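# Add a tan upper-left stroke to a yellow-topped digit 6

## Task

Treat the yellow bar halfway between the two arms as the top stroke of a numeral 6, read from where the arms stand. Put a tan bar down flat to form the 6's upper-left stroke: its long axis runs along the stroke, its right side touches the left end of the yellow bar, and its far end lines up with the yellow bar's far end. Do not disturb anything else, and at the end no part of the robot may be in contact with any bar.

## Robot and tools

ROBOT. Two arms, left_arm and right_arm, each with six joints and a two-finger gripper. Joint order in every row and every result list: waist, shoulder, elbow, wrist pitch, wrist yaw, wrist roll. The waist sign is flipped on both arms, in commands and in readouts; its stated range is mirrored in your numbers too (a stated -0.5 to 2.0 becomes -2.0 to 0.5). Stated ranges in rad: waist -2.618 to 3.054, shoulder 0.000 to 3.142, elbow 0.000 to 3.142, wrist pitch -1.571 to 1.571, wrist yaw -1.571 to 1.571, wrist roll -2.094 to 2.094. True ends may differ by up to 0.059 rad either way.

FRAMES. Scene frame: origin at table-top height halfway between the nominal bases, +z up, +x forward over the table, left_arm toward +y (image left/right does not follow arm names). Calibrated bases: left_arm at (-0.041, +0.234, 0) m, quat_wxyz (+1.000, 0, 0, +0.010); right_arm at (+0.023, -0.370, 0) m, quat_wxyz (+1.000, 0, 0, +0.007). Hand positions, orientations, velocities and wrist-camera poses are reported in each arm's own base frame; the table and fixed things use the scene frame. Gripper fingers point along its +z and open along its y. end_effector_position (m) is the spot between the pads, roughly 1 cm short of the tips; it and the quaternion can be a few cm off, more when reaching far.

CAMERAS. cam_left_wrist and cam_right_wrist, both 672x504, on the wrists. Approximate pinhole intrinsics: left fx=fy=392.398, cx=333.945, cy=249.82; right fx=fy=403.382, cx=337.326, cy=253.542. A two-camera stand sits behind the arms.

execute_actions(actions, cameras). actions is a list of actions; each action is a list of up to 15 rows, one row per 1/30 s step; if fewer than 15, the final row repeats. Each row is a single list of 14 numbers, each in [-1, 1], always covering both arms: left_arm's six joint values then its opening, then right_arm's six then its opening. Joint values are offsets, not poses: measured from the Joint targets at the start of that action (not from the previous row), scaled so 1.0 = 2.224 rad for waist, shoulder, elbow and 8.485 rad for the three wrist joints. Repeating an offset in a new action moves further. Opening is absolute: +1 fully open, -1 shut. An action asking any joint more than 0.059 rad beyond its range is rejected for both arms; a malformed action or a failing first action rejects the whole call. An empty actions list just reports state. cameras: names to return; omitted/null/["all"] = all, [] = none, unknown name = invalid call.

move(target, speed, blend, opening_speed, blocking, cameras). target is one 14-number row or a list of up to 15 rows, same layout and scaling; every row is an offset from the same current Joint targets, not from the previous row. All joints move together, so the hand traces a curve; no collision avoidance. speed: rad/s for the joint with farthest to travel, 0.01 to 12.57, default 0.5 (single number or one per target). blend: rad of corner rounding between listed targets, default 0. opening_speed: opening change per second on the -1..+1 scale, at least 0.2; use it to close gently. blocking=false returns after about 0.5 s while motion continues. Result adds a move: line: done, off_target, moving, held, fault, possibly limits=held. Done does not mean no contact.

wait(seconds 0 to 10): lets time pass holding commands. stop(): brakes a running move. zoom_image(camera, region [x0, y0, x1, y1] pixels, at most 504 each way): enlarges part of the newest image from cam_left_wrist or cam_right_wrist. finished_scene(scene): ends the current scene, given its number; irreversible.

RESULT LINES. Joint positions (rad, then finger gap in m, 0.094 fully open), Joint velocities ("within noise" when still), Joint targets (the base for your next offsets), Joint torques (include gravity; noisy, offset; joints 1-3 wrap at ±28 N m), grip_measured (opening on command scale, up to ~2.7 mm too wide when empty; it tracks your command, so no visible stop at contact), grip_effort_nm (motor effort, negative closing, not pad force), Tool commands, and step readings for action calls. "joint sent to its limit" marks a joint driven to its end; "joint command not followed" means the clearance check altered targets (it does not separate the grippers). MOTOR HOT appears near 75 °C; at 90 °C an OVER-TEMPERATURE FAULT folds that arm away for good.

MOTION NOTES. Per step a target may lead its measured angle by at most 0.339 rad (big joints) or 2.2 rad (wrist); a target more than 200 mm from the current hand position is pulled back. Small turns may not start. To leave a gripper unchanged, resend its current opening (0 is a real command). Sending 0 for all of an arm's joints re-issues its targets. To end a push, command targets back past the measured positions.

GRIPPING. Squeeze is about 50-64 N per pad; full force starts about 0.05 below the reading at first touch. To release, command well above grip_measured.

AVOID. Dropping or releasing a moving bar, anything leaving the table, fast impacts, hard pushes, contact or pressing between the two arms (including one gripper closing on the other's fingers), loading the wrist-camera cables, long stretched or loaded holds that heat motors, and touching the other bars.

Each tool is called after "Emit:" as name([rows], argument=value, ...), one row to a line, values as JSON.

## Session

Emit:
execute_actions(actions=[])

Scene clock: 0.00 s.
left_arm: end_effector_position=(+0.3769, +0.0237, +0.1365) grip_measured=+1.000 grip_effort_nm=n/a end_effector_quat_wxyz=(+0.680, -0.043, +0.731, +0.030) | right_arm: end_effector_position=(+0.3771, -0.0174, +0.1362) grip_measured=+1.000 grip_effort_nm=n/a end_effector_quat_wxyz=(+0.684, +0.044, +0.727, +0.020)
Joint positions: left_arm=[-0.022 1.568 0.202 1.293 -0.079 -0.02 0.094] | right_arm=[0.065 1.591 0.196 1.332 -0.034 0.088 0.094]
Joint velocities: within noise
Joint torques (N m): no reading
Heat: left arm: 42 °C; right arm: 36 °C.
Joint targets: left_arm=[-0.022 1.562 0.208 1.296 -0.079 -0.020] | right_arm=[0.065 1.589 0.198 1.321 -0.034 0.088]
Tool commands: left_gripper/opening=+1.0 right_gripper/opening=+1.0

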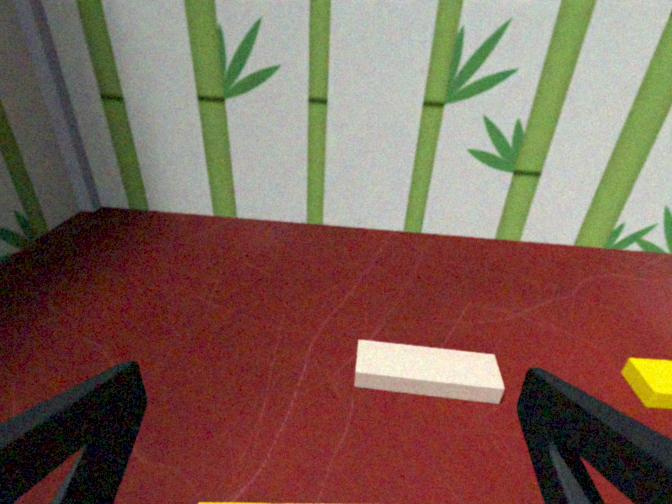

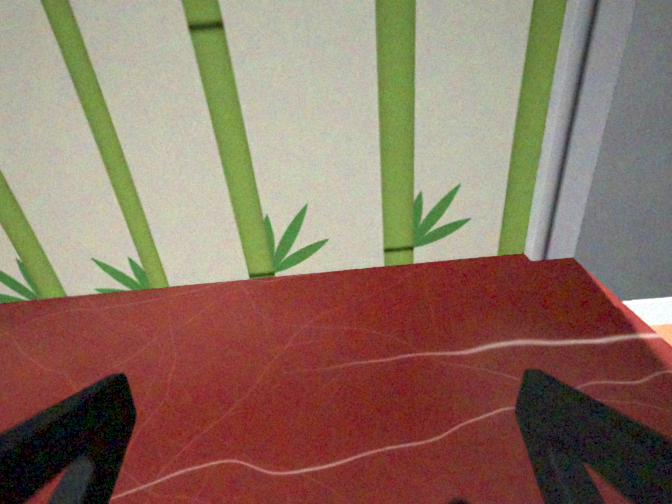

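Emit:
move(target=[0,0,0.54,-0.262,0.009,0,1,0,0,0.54,-0.262,0.004,-0.01,1], speed=1.2)

Scene clock: 36.40 s.
left_arm: end_effector_position=(+0.3842, +0.0110, +0.1729) grip_measured=+1.000 grip_effort_nm=-0.002 end_effector_quat_wxyz=(+0.232, -0.022, +0.972, +0.004) | right_arm: end_effector_position=(+0.3902, -0.0230, +0.1659) grip_measured=+1.000 grip_effort_nm=0.002 end_effector_quat_wxyz=(+0.233, +0.036, +0.972, -0.003)
Joint positions: left_arm=[-0.022 1.568 1.383 -0.916 -0.008 -0.02 0.094] | right_arm=[0.065 1.591 1.377 -0.887 -0.007 0.011 0.094]
Joint velocities: within noise
Joint torques (N m): left_arm=[-0.01 -8.16 8.16 1.09 0.05 0] | right_arm=[-0.03 -6.69 8.54 0.62 0.07 -0.11]
Heat: left arm: 42 °C; right arm: 41 °C.
Joint targets: left_arm=[-0.022 1.562 1.409 -0.927 -0.003 -0.020] | right_arm=[0.065 1.589 1.399 -0.902 0.000 0.003]
move: done

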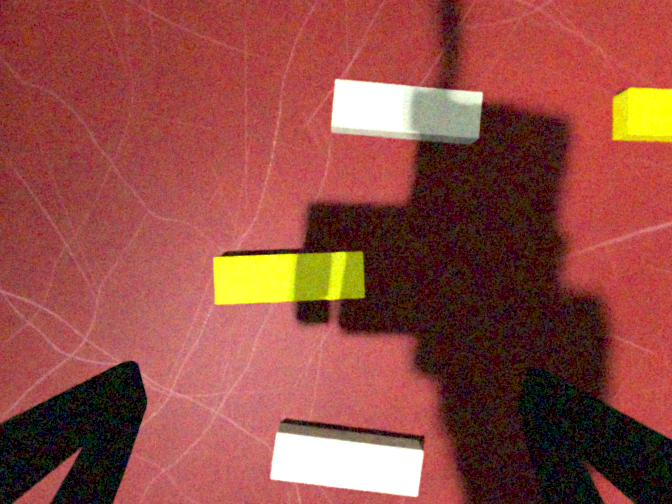

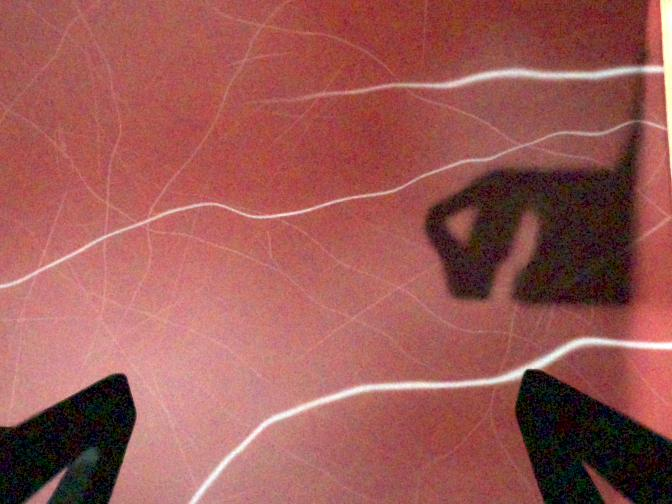

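Emit:
move(target=[0.25,0,0,0,0,0,1,0,0,0,0,0,0,1], speed=0.8, cameras=["cam_left_wrist"])

Emit:
move(target=[-0.5,0,0,0,0,0,1,-0.25,0,0,0,0,0,1], speed=0.8)

Scene clock: 42.87 s.
left_arm: end_effector_position=(+0.3300, -0.1968, +0.1728) grip_measured=+1.000 grip_effort_nm=-0.007 end_effector_quat_wxyz=(+0.223, +0.250, +0.940, -0.065) | right_arm: end_effector_position=(+0.3900, -0.0230, +0.1658) grip_measured=+1.000 grip_effort_nm=0.002 end_effector_quat_wxyz=(+0.233, +0.036, +0.972, -0.003)
Joint positions: left_arm=[0.539 1.568 1.383 -0.917 0.002 -0.02 0.094] | right_arm=[0.065 1.591 1.377 -0.888 -0.007 0.011 0.094]
Joint velocities: within noise
Joint torques (N m): left_arm=[-0.51 -8.17 8.2 1.08 -0.04 -0.02] | right_arm=[-0.08 -6.68 8.57 0.61 0.09 -0.09]
Heat: left arm: 43 °C; right arm: 39 °C.
Joint targets: left_arm=[0.534 1.562 1.409 -0.927 -0.003 -0.020] | right_arm=[0.065 1.589 1.399 -0.902 0.000 0.003]
move: done
Images, in order (width x height): cam_left_wrist 672x504.

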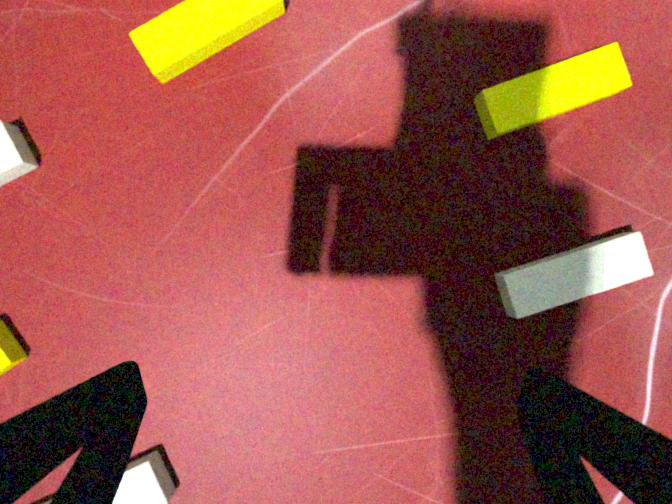

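Scene clock: 44.70 s.
left_arm: end_effector_position=(+0.3194, +0.2134, +0.1728) grip_measured=+1.000 grip_effort_nm=-0.012 end_effector_quat_wxyz=(+0.222, -0.290, +0.929, +0.067) | right_arm: end_effector_position=(+0.3440, +0.1852, +0.1658) grip_measured=+1.000 grip_effort_nm=-0.007 end_effector_quat_wxyz=(+0.225, -0.231, +0.945, +0.059)
Joint positions: left_arm=[-0.584 1.568 1.383 -0.917 -0.006 -0.02 0.094] | right_arm=[-0.49 1.591 1.377 -0.888 -0.003 0.01 0.094]
Joint velocities: within noise
Joint torques (N m): left_arm=[0.47 -8.18 8.24 1.1 0.05 -0.01] | right_arm=[-0.14 -6.69 8.75 0.61 0.04 -0.13]
Heat: left arm: 43 °C; right arm: 39 °C.
Joint targets: left_arm=[-0.578 1.562 1.409 -0.927 -0.003 -0.020] | right_arm=[-0.491 1.589 1.399 -0.902 0.000 0.003]
move: done

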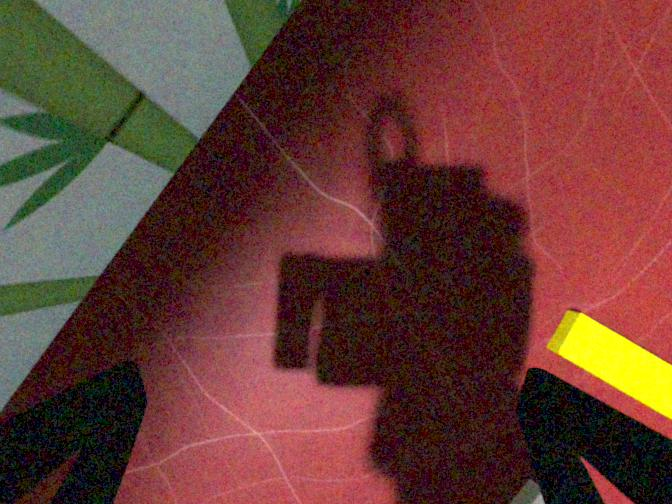

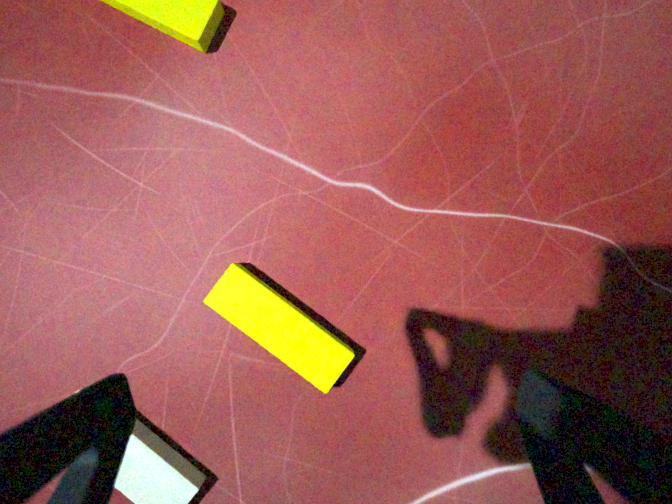

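Emit:
move(target=[0.431,0.1156,0.127,0.003,0,0.002,1,0.265,0,0,0,0,0,1], speed=0.8)

Scene clock: 115.67 s.
left_arm: end_effector_position=(+0.4210, -0.1704, +0.1785) grip_measured=+1.000 grip_effort_nm=-0.022 end_effector_quat_wxyz=(+0.244, +0.181, +0.951, -0.050) | right_arm: end_effector_position=(+0.3889, -0.0370, +0.1658) grip_measured=+1.000 grip_effort_nm=-0.007 end_effector_quat_wxyz=(+0.232, +0.052, +0.971, -0.010)
Joint positions: left_arm=[0.385 1.809 1.66 -0.919 0.003 -0.011 0.094] | right_arm=[0.098 1.591 1.377 -0.888 0 0.01 0.094]
Joint velocities: within noise
Joint torques (N m): left_arm=[-0.55 -9.28 8.65 1.44 -0.04 0.07] | right_arm=[-0.01 -6.68 8.75 0.59 0.01 -0.1]
Heat: left arm: 45 °C; right arm: 38 °C.
Joint targets: left_arm=[0.380 1.819 1.691 -0.902 -0.003 -0.004] | right_arm=[0.098 1.589 1.399 -0.902 0.000 0.003]
move: done

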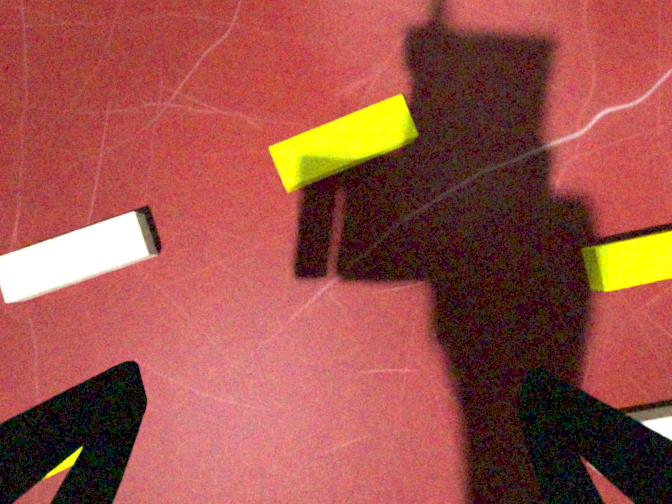

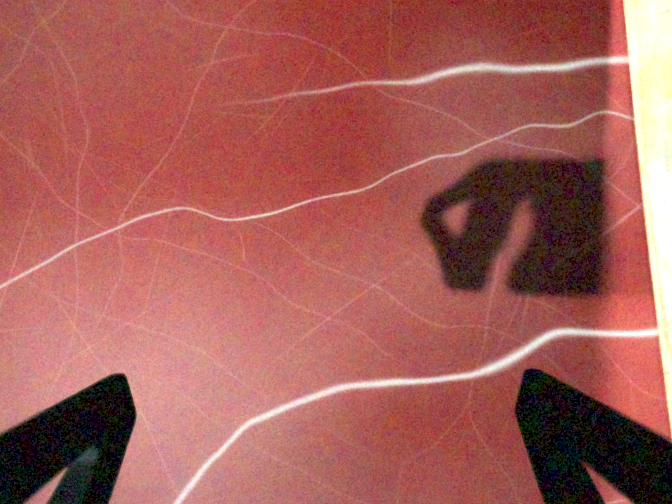

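Emit:
zoom_image(camera="cam_left_wrist", region=[240, 70, 440, 220])

Scaled by 2.520.

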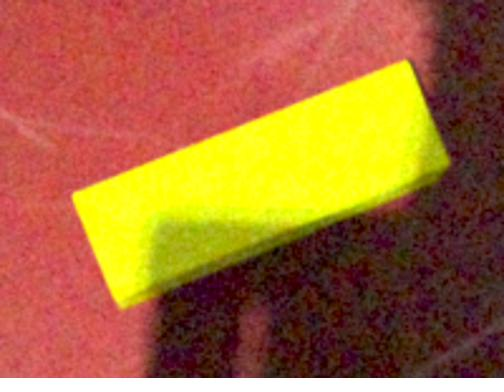

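Emit:
move(target=[-0.18,-0.27,-0.2406,-0.0125,0,0,1,0,0,0,0,0,0,1], speed=0.8, cameras=["cam_left_wrist"])

Emit:
zoom_image(camera="cam_left_wrist", region=[150, 150, 550, 450])

Scene clock: 139.27 s.
left_arm: end_effector_position=(+0.3009, +0.0063, +0.1916) grip_measured=+1.000 grip_effort_nm=-0.022 end_effector_quat_wxyz=(+0.248, -0.013, +0.969, +0.002) | right_arm: end_effector_position=(+0.3889, -0.0370, +0.1658) grip_measured=+1.000 grip_effort_nm=-0.002 end_effector_quat_wxyz=(+0.232, +0.052, +0.971, -0.010)
Joint positions: left_arm=[-0.016 1.232 1.166 -1.003 -0.003 -0.01 0.094] | right_arm=[0.098 1.591 1.377 -0.888 0 0.01 0.094]
Joint velocities: within noise
Joint torques (N m): left_arm=[-0.44 -5.29 5.37 1.22 0.02 0.05] | right_arm=[-0.03 -6.64 8.73 0.62 -0.01 -0.1]
Heat: left arm: 43 °C; right arm: 38 °C.
Joint targets: left_arm=[-0.020 1.218 1.156 -1.008 -0.003 -0.004] | right_arm=[0.098 1.589 1.399 -0.902 0.000 0.003]
move: done
Images, in order (width x height): cam_left_wrist 672x504.

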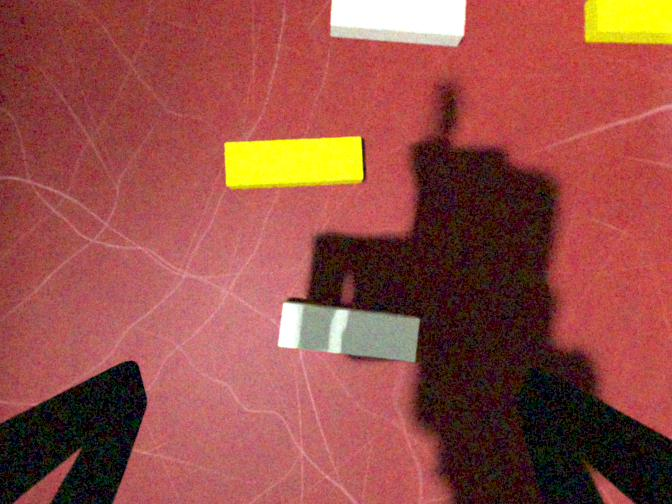

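Scaled by 1.260.

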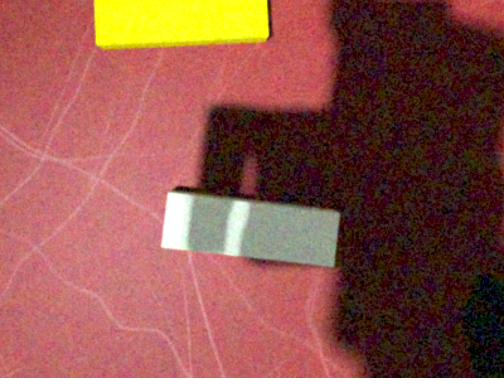

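Emit:
move(target=[0.0495,0.1733,0.037,-0.0233,0,-0.1857,1,0,0,0,0,0,0,1], speed=0.8, cameras=["cam_left_wrist"])

Scene clock: 183.20 s.
left_arm: end_effector_position=(+0.2756, -0.0227, +0.0953) grip_measured=+1.000 grip_effort_nm=-0.037 end_effector_quat_wxyz=(+0.000, +0.676, -0.737, +0.001) | right_arm: end_effector_position=(+0.3889, -0.0370, +0.1658) grip_measured=+1.000 grip_effort_nm=-0.007 end_effector_quat_wxyz=(+0.232, +0.052, +0.971, -0.010)
Joint positions: left_arm=[0.084 1.596 1.21 -1.183 0.002 -1.57 0.094] | right_arm=[0.098 1.591 1.377 -0.888 0 0.01 0.094]
Joint velocities: within noise
Joint torques (N m): left_arm=[0.46 -6.54 7.75 0.04 -0.03 -0.11] | right_arm=[0.01 -6.75 8.66 0.6 0 -0.11]
Heat: left arm: 41 °C; right arm: 38 °C.
Joint targets: left_arm=[0.090 1.604 1.239 -1.205 -0.003 -1.579] | right_arm=[0.098 1.589 1.399 -0.902 0.000 0.003]
move: done
Images, in order (width x height): cam_left_wrist 672x504.

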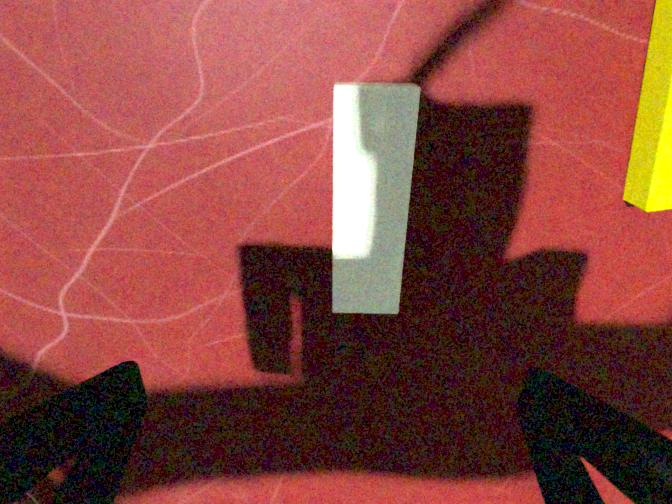

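Emit:
move(target=[0.0075,0.0441,-0.0436,0.0229,0,-0.0021,1,0,0,0,0,0,0,1], speed=0.4, cameras=["cam_left_wrist"])

Scene clock: 204.10 s.
left_arm: end_effector_position=(+0.2907, -0.0289, +0.0530) grip_measured=+1.000 grip_effort_nm=-0.032 end_effector_quat_wxyz=(+0.003, +0.677, -0.736, -0.001) | right_arm: end_effector_position=(+0.3889, -0.0370, +0.1658) grip_measured=+1.000 grip_effort_nm=-0.002 end_effector_quat_wxyz=(+0.232, +0.052, +0.971, -0.010)
Joint positions: left_arm=[0.101 1.697 1.147 -1.025 0.003 -1.588 0.094] | right_arm=[0.098 1.591 1.377 -0.888 0 0.01 0.094]
Joint velocities: within noise
Joint torques (N m): left_arm=[0.5 -7.5 4.88 0.45 -0.02 -0.11] | right_arm=[0.1 -6.72 8.69 0.61 0.01 -0.11]
Heat: left arm: 42 °C; right arm: 38 °C.
Joint targets: left_arm=[0.107 1.702 1.141 -1.011 -0.003 -1.597] | right_arm=[0.098 1.589 1.399 -0.902 0.000 0.003]
move: done
Images, in order (width x height): cam_left_wrist 672x504.

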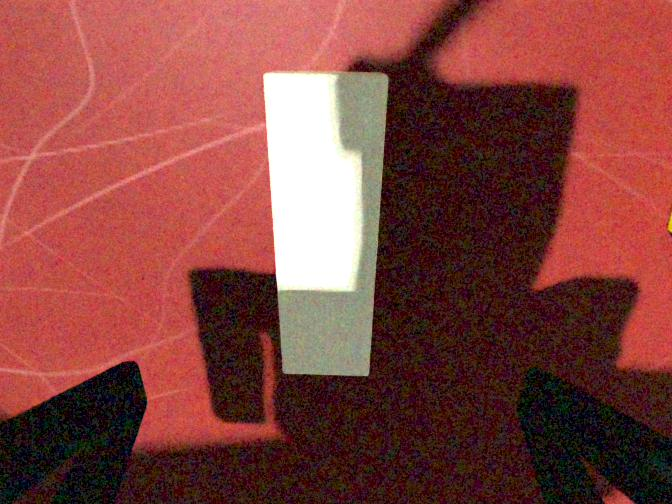

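Emit:
move(target=[0,0.0218,-0.0395,0.0162,0,0,1,0,0,0,0,0,0,1], speed=0.1, cameras=["cam_left_wrist"])

Scene clock: 211.30 s.
left_arm: end_effector_position=(+0.2925, -0.0291, +0.0213) grip_measured=+1.000 grip_effort_nm=-0.032 end_effector_quat_wxyz=(-0.001, +0.677, -0.736, +0.003) | right_arm: end_effector_position=(+0.3889, -0.0370, +0.1658) grip_measured=+1.000 grip_effort_nm=-0.007 end_effector_quat_wxyz=(+0.232, +0.052, +0.971, -0.010)
Joint positions: left_arm=[0.101 1.74 1.062 -0.888 0.003 -1.589 0.094] | right_arm=[0.098 1.591 1.377 -0.888 0 0.01 0.094]
Joint velocities: within noise
Joint torques (N m): left_arm=[0.53 -7.21 4.66 0.44 -0.03 -0.09] | right_arm=[0.09 -6.8 8.7 0.57 0.01 -0.12]
Heat: left arm: 41 °C; right arm: 38 °C.
Joint targets: left_arm=[0.107 1.750 1.054 -0.874 -0.003 -1.597] | right_arm=[0.098 1.589 1.399 -0.902 0.000 0.003]
move: done
Images, in order (width x height): cam_left_wrist 672x504.

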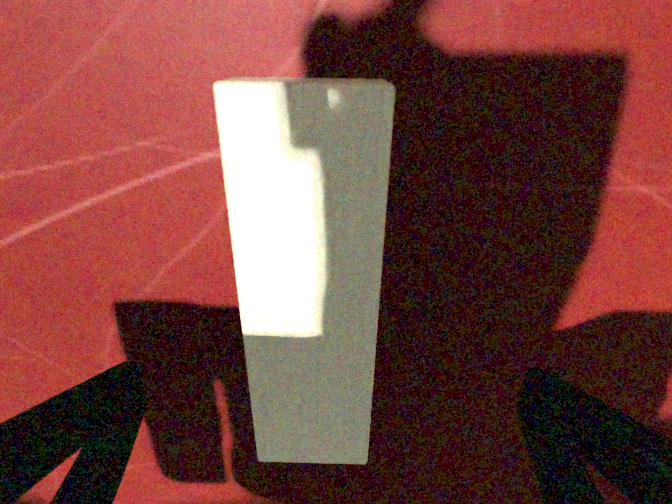

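Emit:
move(target=[0,-0.0056,-0.0128,0.0019,0,0,1,0,0,0,0,0,0,1], speed=0.1, cameras=["cam_left_wrist"])

Emit:
move(target=[0,0,0,0,0,0,-0.6,0,0,0,0,0,0,1], opening_speed=0.5, cameras=["cam_left_wrist"])

Scene clock: 223.83 s.
left_arm: end_effector_position=(+0.2864, -0.0285, +0.0149) grip_measured=+1.000 grip_effort_nm=-0.032 end_effector_quat_wxyz=(+0.003, +0.677, -0.736, -0.002) | right_arm: end_effector_position=(+0.3889, -0.0370, +0.1658) grip_measured=+1.000 grip_effort_nm=-0.002 end_effector_quat_wxyz=(+0.232, +0.052, +0.971, -0.010)
Joint positions: left_arm=[0.101 1.74 1.033 -0.871 0.003 -1.589 0.094] | right_arm=[0.098 1.591 1.377 -0.888 0 0.01 0.094]
Joint velocities: within noise
Joint torques (N m): left_arm=[0.5 -8.21 4.51 0.43 -0.04 -0.08] | right_arm=[0.14 -6.67 8.66 0.59 0.01 -0.12]
Heat: left arm: 41 °C; right arm: 38 °C.
Joint targets: left_arm=[0.107 1.738 1.025 -0.858 -0.003 -1.597] | right_arm=[0.098 1.589 1.399 -0.902 0.000 0.003]
move: done
Images, in order (width x height): cam_left_wrist 672x504.

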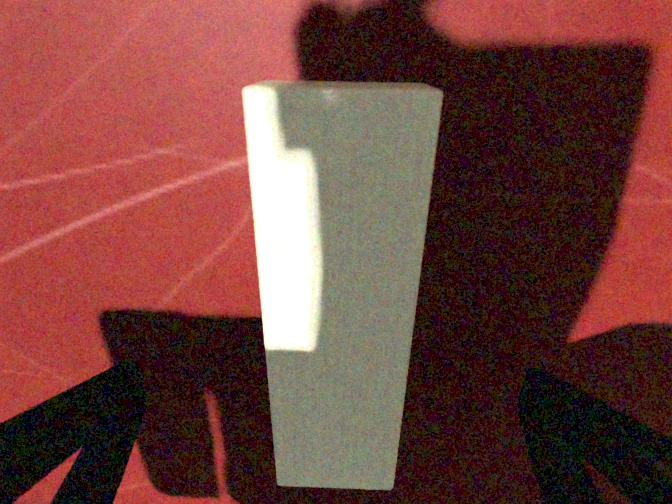

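Scene clock: 227.23 s.
left_arm: end_effector_position=(+0.2869, -0.0285, +0.0149) grip_measured=-0.384 grip_effort_nm=-1.033 end_effector_quat_wxyz=(+0.003, +0.677, -0.736, -0.001) | right_arm: end_effector_position=(+0.3889, -0.0370, +0.1658) grip_measured=+1.000 grip_effort_nm=-0.007 end_effector_quat_wxyz=(+0.232, +0.052, +0.971, -0.010)
Joint positions: left_arm=[0.101 1.74 1.033 -0.869 0.003 -1.589 0.029] | right_arm=[0.098 1.591 1.377 -0.888 0 0.01 0.094]
Joint velocities: within noise
Joint torques (N m): left_arm=[0.59 -8.21 4.48 0.4 -0.02 -0.08] | right_arm=[0.14 -6.65 8.66 0.61 0.01 -0.1]
Heat: left arm: 40 °C; right arm: 38 °C.
Joint targets: left_arm=[0.107 1.738 1.025 -0.858 -0.003 -1.597] | right_arm=[0.098 1.589 1.399 -0.902 0.000 0.003]
move: done
Images, in order (width x height): cam_left_wrist 672x504.

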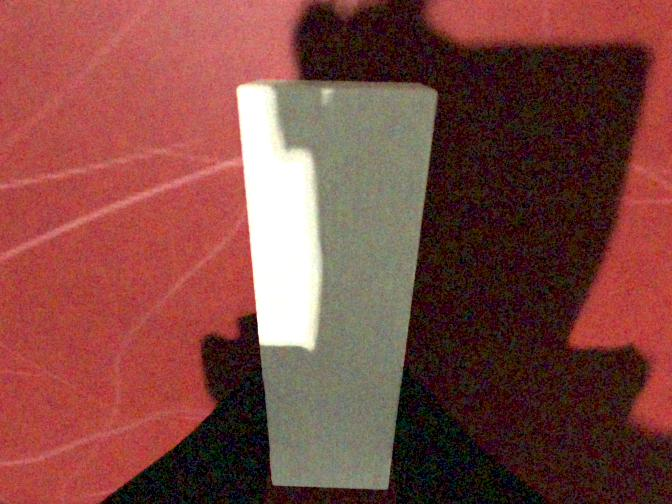

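Emit:
move(target=[0,-0.0423,0.1151,-0.0412,0,0,-0.6,0,0,0,0,0,0,1], speed=0.3, cameras=["cam_left_wrist"])

Emit:
move(target=[0.087,0.3624,0.4605,-0.0257,0,0.1529,-0.6,0,0,0,0,0,0,1], speed=0.5, cameras=["cam_left_wrist"])

Scene clock: 249.67 s.
left_arm: end_effector_position=(+0.2869, -0.0286, +0.0880) grip_measured=-0.384 grip_effort_nm=-1.033 end_effector_quat_wxyz=(+0.009, +0.677, -0.736, -0.008) | right_arm: end_effector_position=(+0.3889, -0.0370, +0.1658) grip_measured=+1.000 grip_effort_nm=-0.007 end_effector_quat_wxyz=(+0.232, +0.052, +0.971, -0.010)
Joint positions: left_arm=[0.101 1.669 1.258 -1.184 0.003 -1.589 0.029] | right_arm=[0.098 1.591 1.377 -0.888 0 0.01 0.094]
Joint velocities: within noise
Joint torques (N m): left_arm=[0.5 -10.03 7.3 -0.03 -0.04 -0.09] | right_arm=[0.02 -6.67 8.73 0.62 0.02 -0.11]
Heat: left arm: 40 °C; right arm: 38 °C.
Joint targets: left_arm=[0.107 1.644 1.281 -1.207 -0.003 -1.597] | right_arm=[0.098 1.589 1.399 -0.902 0.000 0.003]
move: done
Images, in order (width x height): cam_left_wrist 672x504.

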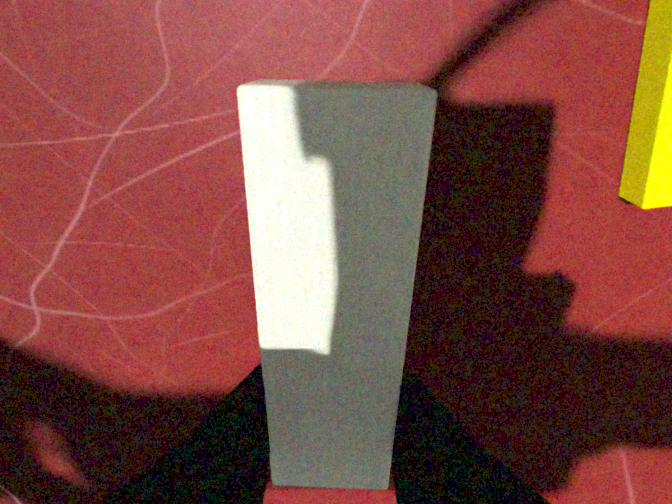

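Scene clock: 253.03 s.
left_arm: end_effector_position=(+0.4517, -0.1381, +0.0596) grip_measured=-0.384 grip_effort_nm=-1.038 end_effector_quat_wxyz=(+0.000, -0.005, +1.000, -0.002) | right_arm: end_effector_position=(+0.3889, -0.0370, +0.1658) grip_measured=+1.000 grip_effort_nm=-0.002 end_effector_quat_wxyz=(+0.232, +0.052, +0.971, -0.010)
Joint positions: left_arm=[0.298 2.436 2.277 -1.411 0.003 -0.308 0.029] | right_arm=[0.098 1.591 1.377 -0.888 0 0.01 0.094]
Joint velocities: within noise
Joint torques (N m): left_arm=[0.21 -13.59 7.8 0.06 -0.04 0.1] | right_arm=[0.1 -6.8 8.62 0.6 0.01 -0.14]
Heat: left arm: 40 °C; right arm: 38 °C.
Joint targets: left_arm=[0.300 2.450 2.306 -1.425 -0.003 -0.300] | right_arm=[0.098 1.589 1.399 -0.902 0.000 0.003]
move: done
Images, in order (width x height): cam_left_wrist 672x504.

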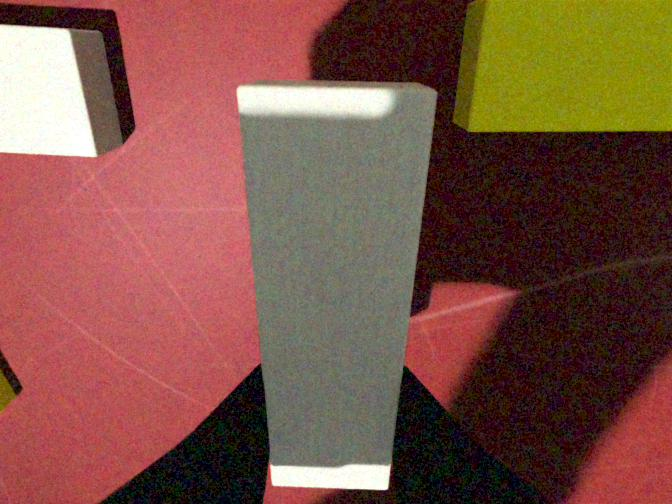

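Emit:
zoom_image(camera="cam_left_wrist", region=[400, 0, 672, 204])

Scaled by 1.853.

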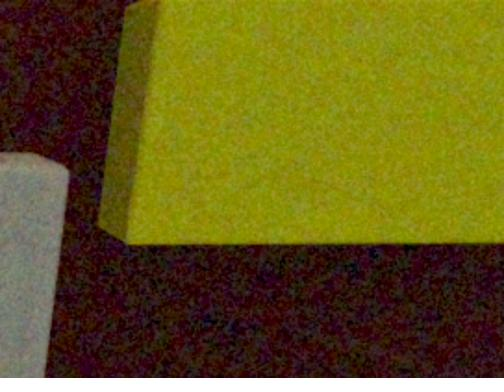

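Emit:
move(target=[0.0054,0.0467,0.0589,-0.0034,0,-0.0014,-0.6,0,0,0,0,0,0,1], speed=0.15, cameras=["cam_left_wrist"])

Emit:
zoom_image(camera="cam_left_wrist", region=[200, 0, 600, 300])

Scene clock: 288.93 s.
left_arm: end_effector_position=(+0.4655, -0.1463, +0.0460) grip_measured=-0.384 grip_effort_nm=-1.038 end_effector_quat_wxyz=(+0.000, -0.001, +1.000, -0.002) | right_arm: end_effector_position=(+0.3889, -0.0370, +0.1658) grip_measured=+1.000 grip_effort_nm=-0.002 end_effector_quat_wxyz=(+0.232, +0.052, +0.971, -0.010)
Joint positions: left_arm=[0.305 2.537 2.407 -1.44 0.003 -0.307 0.029] | right_arm=[0.098 1.591 1.377 -0.888 0 0.01 0.094]
Joint velocities: within noise
Joint torques (N m): left_arm=[0.65 -13.89 7.77 0.09 -0.05 -0.07] | right_arm=[-0.03 -6.83 8.77 0.63 -0.01 -0.11]
Heat: left arm: 40 °C; right arm: 38 °C.
Joint targets: left_arm=[0.312 2.553 2.437 -1.454 -0.003 -0.312] | right_arm=[0.098 1.589 1.399 -0.902 0.000 0.003]
move: done
Images, in order (width x height): cam_left_wrist 672x504.

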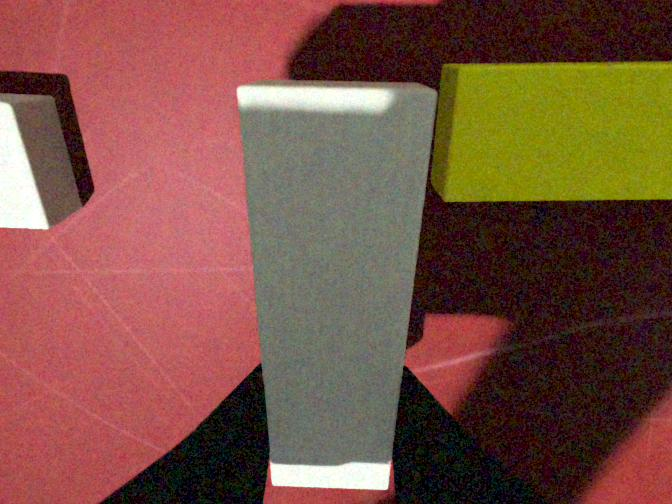

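Scaled by 1.260.

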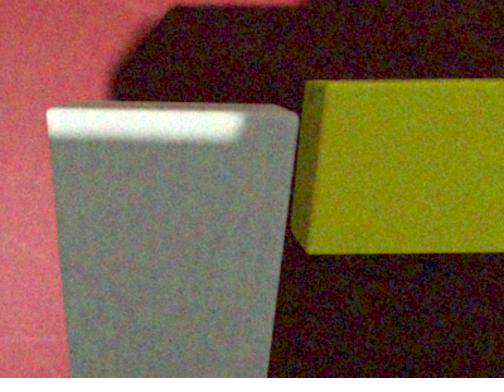

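Emit:
move(target=[0.0077,0.0057,-0.0258,0.0081,0,-0.0044,-0.6,0,0,0,0,0,0,1], speed=0.1, cameras=["cam_left_wrist"])

Emit:
zoom_image(camera="cam_left_wrist", region=[200, 0, 600, 300])

Scene clock: 307.43 s.
left_arm: end_effector_position=(+0.4645, -0.1559, +0.0341) grip_measured=-0.384 grip_effort_nm=-1.028 end_effector_quat_wxyz=(-0.002, -0.008, +1.000, -0.001) | right_arm: end_effector_position=(+0.3889, -0.0370, +0.1658) grip_measured=+1.000 grip_effort_nm=-0.002 end_effector_quat_wxyz=(+0.232, +0.052, +0.971, -0.010)
Joint positions: left_arm=[0.325 2.55 2.385 -1.408 0.003 -0.341 0.029] | right_arm=[0.098 1.591 1.377 -0.888 0 0.01 0.094]
Joint velocities: within noise
Joint torques (N m): left_arm=[0.4 -14.08 5.05 0.5 -0.06 -0.1] | right_arm=[0.03 -6.91 8.77 0.58 0 -0.11]
Heat: left arm: 41 °C; right arm: 38 °C.
Joint targets: left_arm=[0.329 2.566 2.379 -1.385 -0.003 -0.349] | right_arm=[0.098 1.589 1.399 -0.902 0.000 0.003]
move: done
Images, in order (width x height): cam_left_wrist 672x504.

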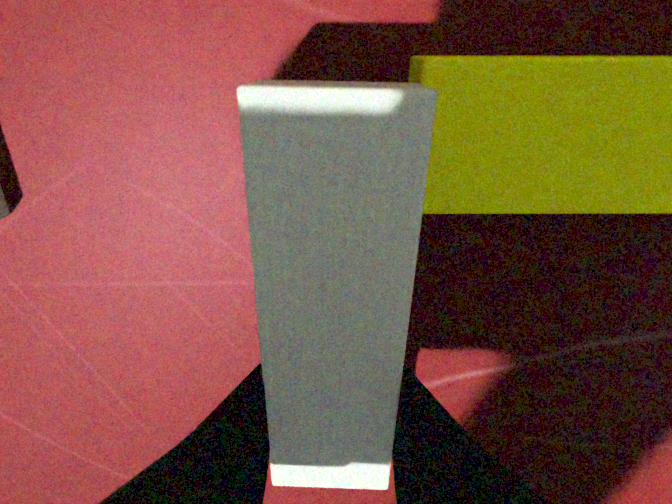

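Scaled by 1.260.

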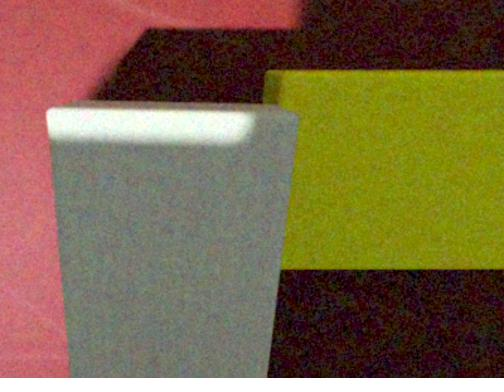

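Emit:
move(target=[0,0.0058,-0.0203,0.0068,0,0,-0.6,0,0,0,0,0,0,1], speed=0.06, cameras=["cam_left_wrist"])

Emit:
zoom_image(camera="cam_left_wrist", region=[200, 0, 600, 300])

Scene clock: 321.07 s.
left_arm: end_effector_position=(+0.4657, -0.1564, +0.0194) grip_measured=-0.384 grip_effort_nm=-1.033 end_effector_quat_wxyz=(-0.003, -0.009, +1.000, -0.001) | right_arm: end_effector_position=(+0.3889, -0.0370, +0.1658) grip_measured=+1.000 grip_effort_nm=0.002 end_effector_quat_wxyz=(+0.232, +0.052, +0.971, -0.010)
Joint positions: left_arm=[0.325 2.56 2.344 -1.36 0.003 -0.342 0.029] | right_arm=[0.098 1.591 1.377 -0.888 0 0.01 0.094]
Joint velocities: within noise
Joint torques (N m): left_arm=[0.39 -13.82 4.79 0.62 -0.04 -0.08] | right_arm=[-0.09 -6.69 8.73 0.59 0.02 -0.12]
Heat: left arm: 41 °C; right arm: 38 °C.
Joint targets: left_arm=[0.329 2.579 2.334 -1.328 -0.003 -0.349] | right_arm=[0.098 1.589 1.399 -0.902 0.000 0.003]
move: done
Images, in order (width x height): cam_left_wrist 672x504.

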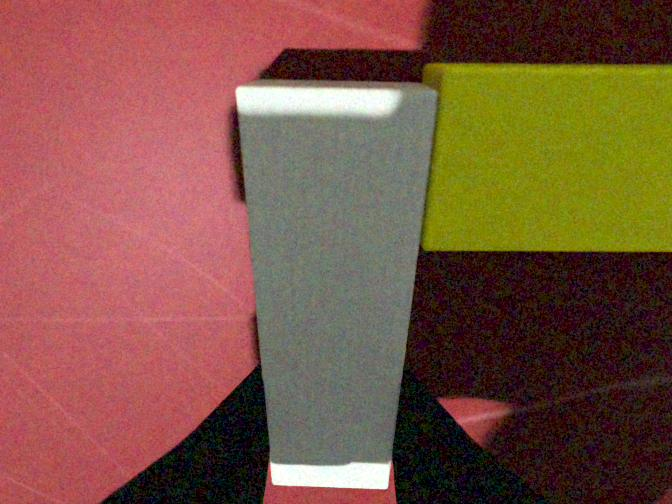

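Scaled by 1.260.

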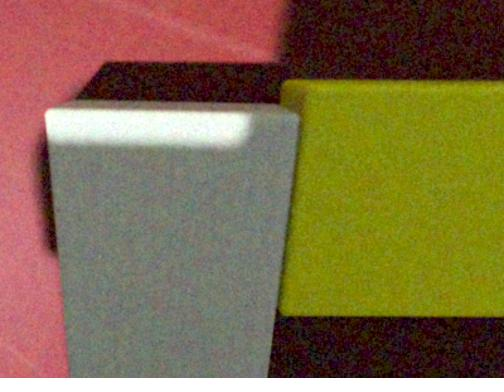

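Emit:
move(target=[0.0018,0.0042,-0.001,0.0014,0,-0.0005,-0.6,0,0,0,0,0,0,1], speed=0.05, cameras=["cam_left_wrist"])

Emit:
zoom_image(camera="cam_left_wrist", region=[200, 0, 600, 300])

Scene clock: 337.00 s.
left_arm: end_effector_position=(+0.4658, -0.1572, +0.0191) grip_measured=-0.384 grip_effort_nm=-1.028 end_effector_quat_wxyz=(-0.002, -0.011, +1.000, +0.000) | right_arm: end_effector_position=(+0.3889, -0.0370, +0.1658) grip_measured=+1.000 grip_effort_nm=-0.002 end_effector_quat_wxyz=(+0.232, +0.052, +0.971, -0.010)
Joint positions: left_arm=[0.327 2.56 2.344 -1.359 0.002 -0.348 0.029] | right_arm=[0.098 1.591 1.377 -0.888 0 0.01 0.094]
Joint velocities: within noise
Joint torques (N m): left_arm=[0.59 -13.11 4.59 0.75 -0.02 -0.07] | right_arm=[-0.01 -6.72 8.69 0.63 -0.01 -0.12]
Heat: left arm: 41 °C; right arm: 38 °C.
Joint targets: left_arm=[0.333 2.588 2.332 -1.316 -0.003 -0.353] | right_arm=[0.098 1.589 1.399 -0.902 0.000 0.003]
move: off_target (left_arm); left_arm: the wrist pitch is farthest, 0.043 rad from its target
Images, in order (width x height): cam_left_wrist 672x504.

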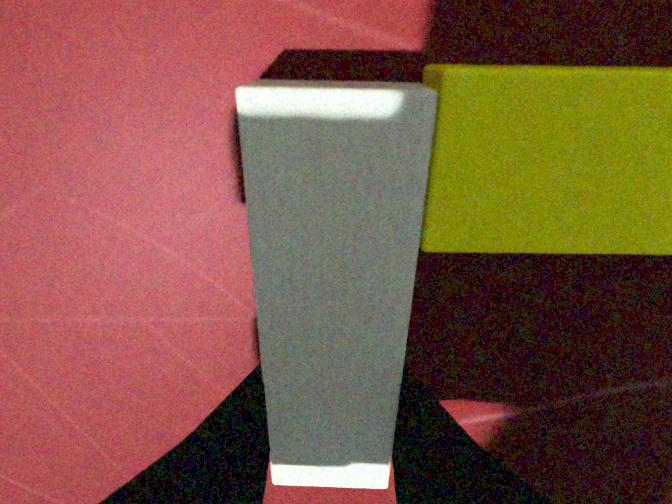

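Scaled by 1.260.

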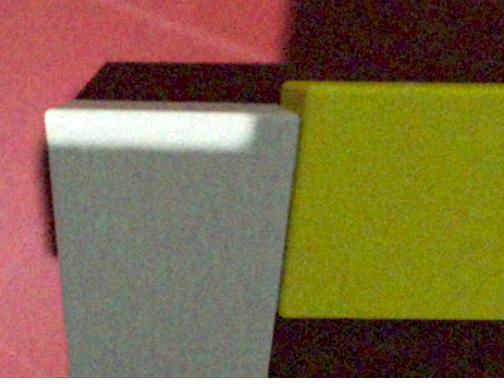

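Emit:
move(target=[0.0018,0.0049,0.0234,-0.0049,0,-0.0027,-0.6,0,0,0,0,0,0,1], speed=0.05, cameras=["cam_left_wrist"])

Emit:
zoom_image(camera="cam_left_wrist", region=[200, 0, 600, 300])

Scene clock: 351.93 s.
left_arm: end_effector_position=(+0.4665, -0.1587, +0.0190) grip_measured=-0.384 grip_effort_nm=-1.028 end_effector_quat_wxyz=(-0.002, -0.020, +1.000, +0.001) | right_arm: end_effector_position=(+0.3889, -0.0370, +0.1658) grip_measured=+1.000 grip_effort_nm=0.002 end_effector_quat_wxyz=(+0.232, +0.052, +0.971, -0.010)
Joint positions: left_arm=[0.33 2.569 2.361 -1.366 -0.001 -0.369 0.029] | right_arm=[0.098 1.591 1.377 -0.888 0 0.01 0.094]
Joint velocities: within noise
Joint torques (N m): left_arm=[0.58 -12.94 7.36 0.34 -0.02 -0.07] | right_arm=[0.09 -6.72 8.59 0.62 0.01 -0.12]
Heat: left arm: 40 °C; right arm: 39 °C.
Joint targets: left_arm=[0.337 2.599 2.384 -1.358 -0.003 -0.376] | right_arm=[0.098 1.589 1.399 -0.902 0.000 0.003]
move: done
Images, in order (width x height): cam_left_wrist 672x504.

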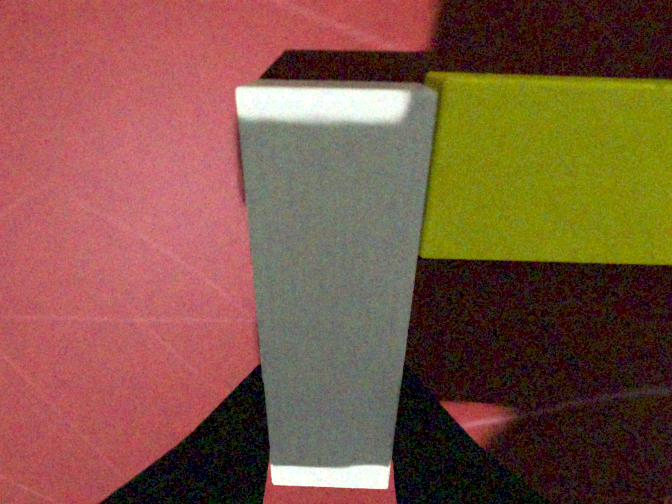

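Scaled by 1.260.

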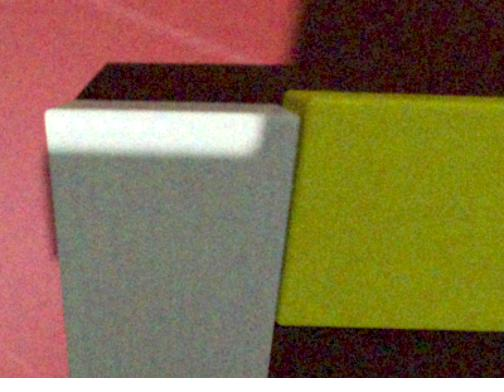

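Emit:
move(target=[-0.0014,0.0023,0.0044,-0.0005,0,0.0029,-0.6,0,0,0,0,0,0,1], speed=0.05, cameras=["cam_left_wrist"])

Emit:
zoom_image(camera="cam_left_wrist", region=[200, 0, 600, 300])

Scene clock: 369.87 s.
left_arm: end_effector_position=(+0.4666, -0.1587, +0.0189) grip_measured=-0.384 grip_effort_nm=-1.033 end_effector_quat_wxyz=(-0.003, -0.017, +1.000, +0.001) | right_arm: end_effector_position=(+0.3889, -0.0370, +0.1658) grip_measured=+1.000 grip_effort_nm=-0.007 end_effector_quat_wxyz=(+0.232, +0.052, +0.971, -0.010)
Joint positions: left_arm=[0.33 2.575 2.37 -1.373 -0.001 -0.365 0.029] | right_arm=[0.098 1.591 1.377 -0.888 0 0.01 0.094]
Joint velocities: within noise
Joint torques (N m): left_arm=[0.29 -13 7.31 0.38 -0.02 0.12] | right_arm=[0.14 -6.82 8.64 0.59 -0.01 -0.12]
Heat: left arm: 43 °C; right arm: 39 °C.
Joint targets: left_arm=[0.334 2.605 2.394 -1.362 -0.003 -0.351] | right_arm=[0.098 1.589 1.399 -0.902 0.000 0.003]
move: done
Images, in order (width x height): cam_left_wrist 672x504.

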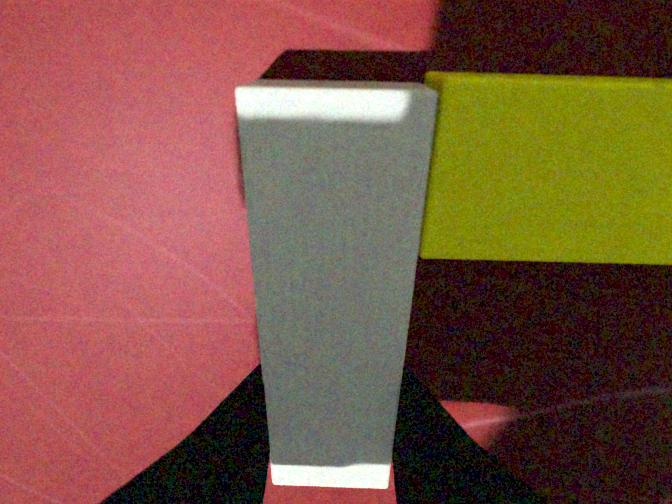

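Scaled by 1.260.

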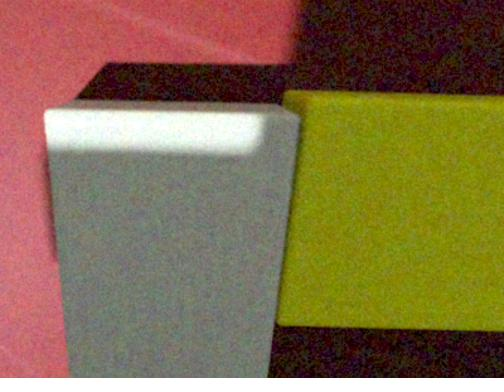

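Emit:
move(target=[0.0009,0.0012,-0.0121,0.0035,0,0.001,-0.6,0,0,0,0,0,0,1], speed=0.05, cameras=["cam_left_wrist"])

Emit:
zoom_image(camera="cam_left_wrist", region=[200, 0, 600, 300])

Scene clock: 375.70 s.
left_arm: end_effector_position=(+0.4666, -0.1587, +0.0190) grip_measured=-0.384 grip_effort_nm=-1.028 end_effector_quat_wxyz=(-0.003, -0.013, +1.000, +0.001) | right_arm: end_effector_position=(+0.3889, -0.0370, +0.1658) grip_measured=+1.000 grip_effort_nm=-0.007 end_effector_quat_wxyz=(+0.232, +0.052, +0.971, -0.010)
Joint positions: left_arm=[0.33 2.575 2.371 -1.374 -0.001 -0.357 0.029] | right_arm=[0.098 1.591 1.377 -0.888 0 0.01 0.094]
Joint velocities: within noise
Joint torques (N m): left_arm=[0.57 -12.77 5.22 0.71 -0.03 0.11] | right_arm=[-0.03 -6.8 8.73 0.6 0.03 -0.08]
Heat: left arm: 43 °C; right arm: 39 °C.
Joint targets: left_arm=[0.336 2.607 2.367 -1.332 -0.003 -0.343] | right_arm=[0.098 1.589 1.399 -0.902 0.000 0.003]
move: off_target (left_arm); left_arm: the wrist pitch is farthest, 0.041 rad from its target
Images, in order (width x height): cam_left_wrist 672x504.

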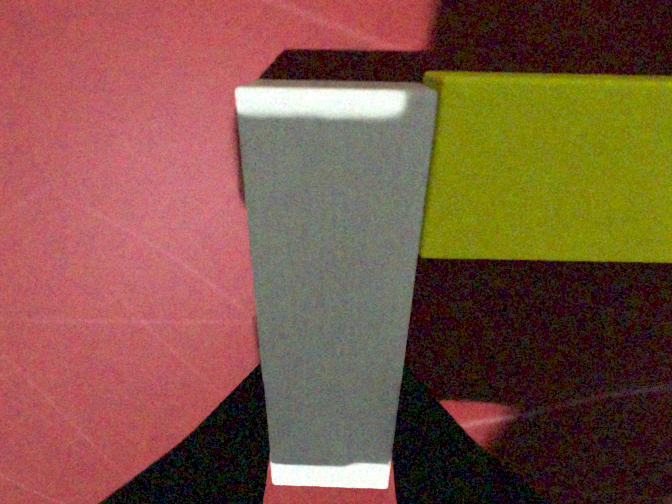

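Scaled by 1.260.

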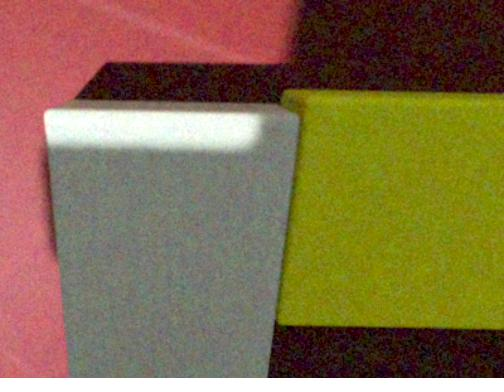

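Emit:
move(target=[0,0,0.004,-0.001,0,0,0.1,0,0,0,0,0,0,1], opening_speed=0.6, speed=0.05, cameras=["cam_left_wrist"])

Scene clock: 380.53 s.
left_arm: end_effector_position=(+0.4680, -0.1632, +0.0148) grip_measured=+0.097 grip_effort_nm=0.173 end_effector_quat_wxyz=(-0.002, -0.008, +1.000, -0.003) | right_arm: end_effector_position=(+0.3889, -0.0370, +0.1658) grip_measured=+1.000 grip_effort_nm=-0.002 end_effector_quat_wxyz=(+0.232, +0.052, +0.971, -0.010)
Joint positions: left_arm=[0.335 2.583 2.371 -1.359 0.007 -0.351 0.052] | right_arm=[0.098 1.591 1.377 -0.888 0 0.01 0.094]
Joint velocities: within noise
Joint torques (N m): left_arm=[0.09 -13.56 5.96 0.48 -0.07 0.08] | right_arm=[0.02 -6.79 8.72 0.57 0 -0.12]
Heat: left arm: 43 °C; right arm: 39 °C.
Joint targets: left_arm=[0.336 2.607 2.376 -1.340 -0.003 -0.343] | right_arm=[0.098 1.589 1.399 -0.902 0.000 0.003]
move: done
Images, in order (width x height): cam_left_wrist 672x504.

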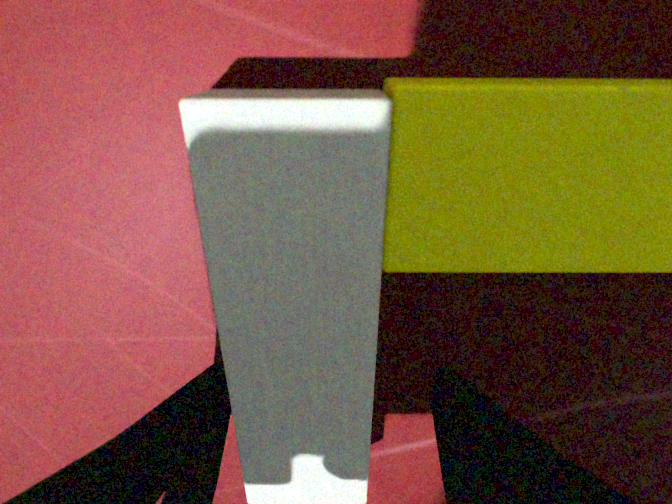

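Emit:
move(target=[0,0,0,0,0,0,0.4,0,0,0,0,0,0,1], opening_speed=0.6, cameras=[])

Emit:
move(target=[0,0.0119,0.1048,-0.0244,0,0,0.4,0,0,0,0,0,0,1], speed=0.15, cameras=["cam_left_wrist"])

Scene clock: 395.57 s.
left_arm: end_effector_position=(+0.4681, -0.1662, +0.0148) grip_measured=+0.397 grip_effort_nm=0.183 end_effector_quat_wxyz=(+0.000, -0.006, +1.000, -0.006) | right_arm: end_effector_position=(+0.3889, -0.0370, +0.1658) grip_measured=+1.000 grip_effort_nm=0.002 end_effector_quat_wxyz=(+0.232, +0.052, +0.971, -0.010)
Joint positions: left_arm=[0.339 2.583 2.371 -1.355 0.012 -0.35 0.066] | right_arm=[0.098 1.591 1.377 -0.888 0 0.01 0.094]
Joint velocities: within noise
Joint torques (N m): left_arm=[-0.25 -13.6 5.93 0.44 -0.12 0.05] | right_arm=[0.02 -6.68 8.75 0.6 0 -0.11]
Heat: left arm: 41 °C; right arm: 39 °C.
Joint targets: left_arm=[0.336 2.607 2.376 -1.340 -0.003 -0.343] | right_arm=[0.098 1.589 1.399 -0.902 0.000 0.003]
move: done
No camera images: "cameras" was empty.

Scene clock: 397.67 s.
left_arm: end_effector_position=(+0.4685, -0.1653, +0.0545) grip_measured=+0.397 grip_effort_nm=0.154 end_effector_quat_wxyz=(+0.004, -0.006, +1.000, -0.005) | right_arm: end_effector_position=(+0.3889, -0.0370, +0.1658) grip_measured=+1.000 grip_effort_nm=-0.002 end_effector_quat_wxyz=(+0.232, +0.052, +0.971, -0.010)
Joint positions: left_arm=[0.339 2.612 2.583 -1.532 0.007 -0.35 0.066] | right_arm=[0.098 1.591 1.377 -0.888 0 0.01 0.094]
Joint velocities: within noise
Joint torques (N m): left_arm=[-0.23 -13.78 7.38 0.12 -0.07 0.06] | right_arm=[-0.09 -6.68 8.66 0.62 0.03 -0.09]
Heat: left arm: 42 °C; right arm: 39 °C.
Joint targets: left_arm=[0.336 2.634 2.609 -1.547 -0.003 -0.343] | right_arm=[0.098 1.589 1.399 -0.902 0.000 0.003]
move: done
Images, in order (width x height): cam_left_wrist 672x504.

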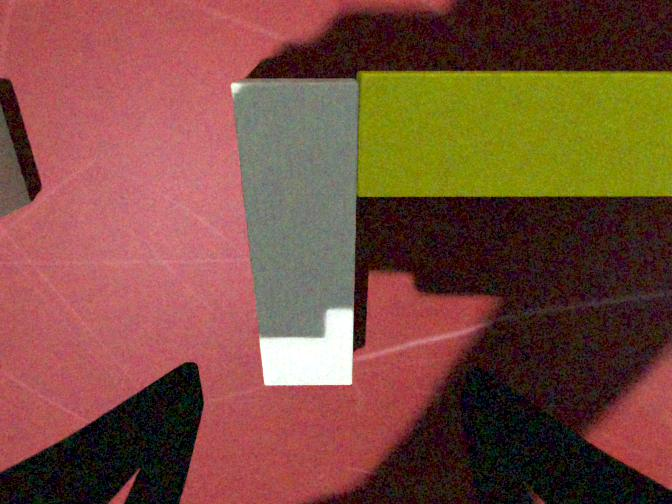

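Emit:
finished_scene(scene=1)

The scene is finished: the task was done.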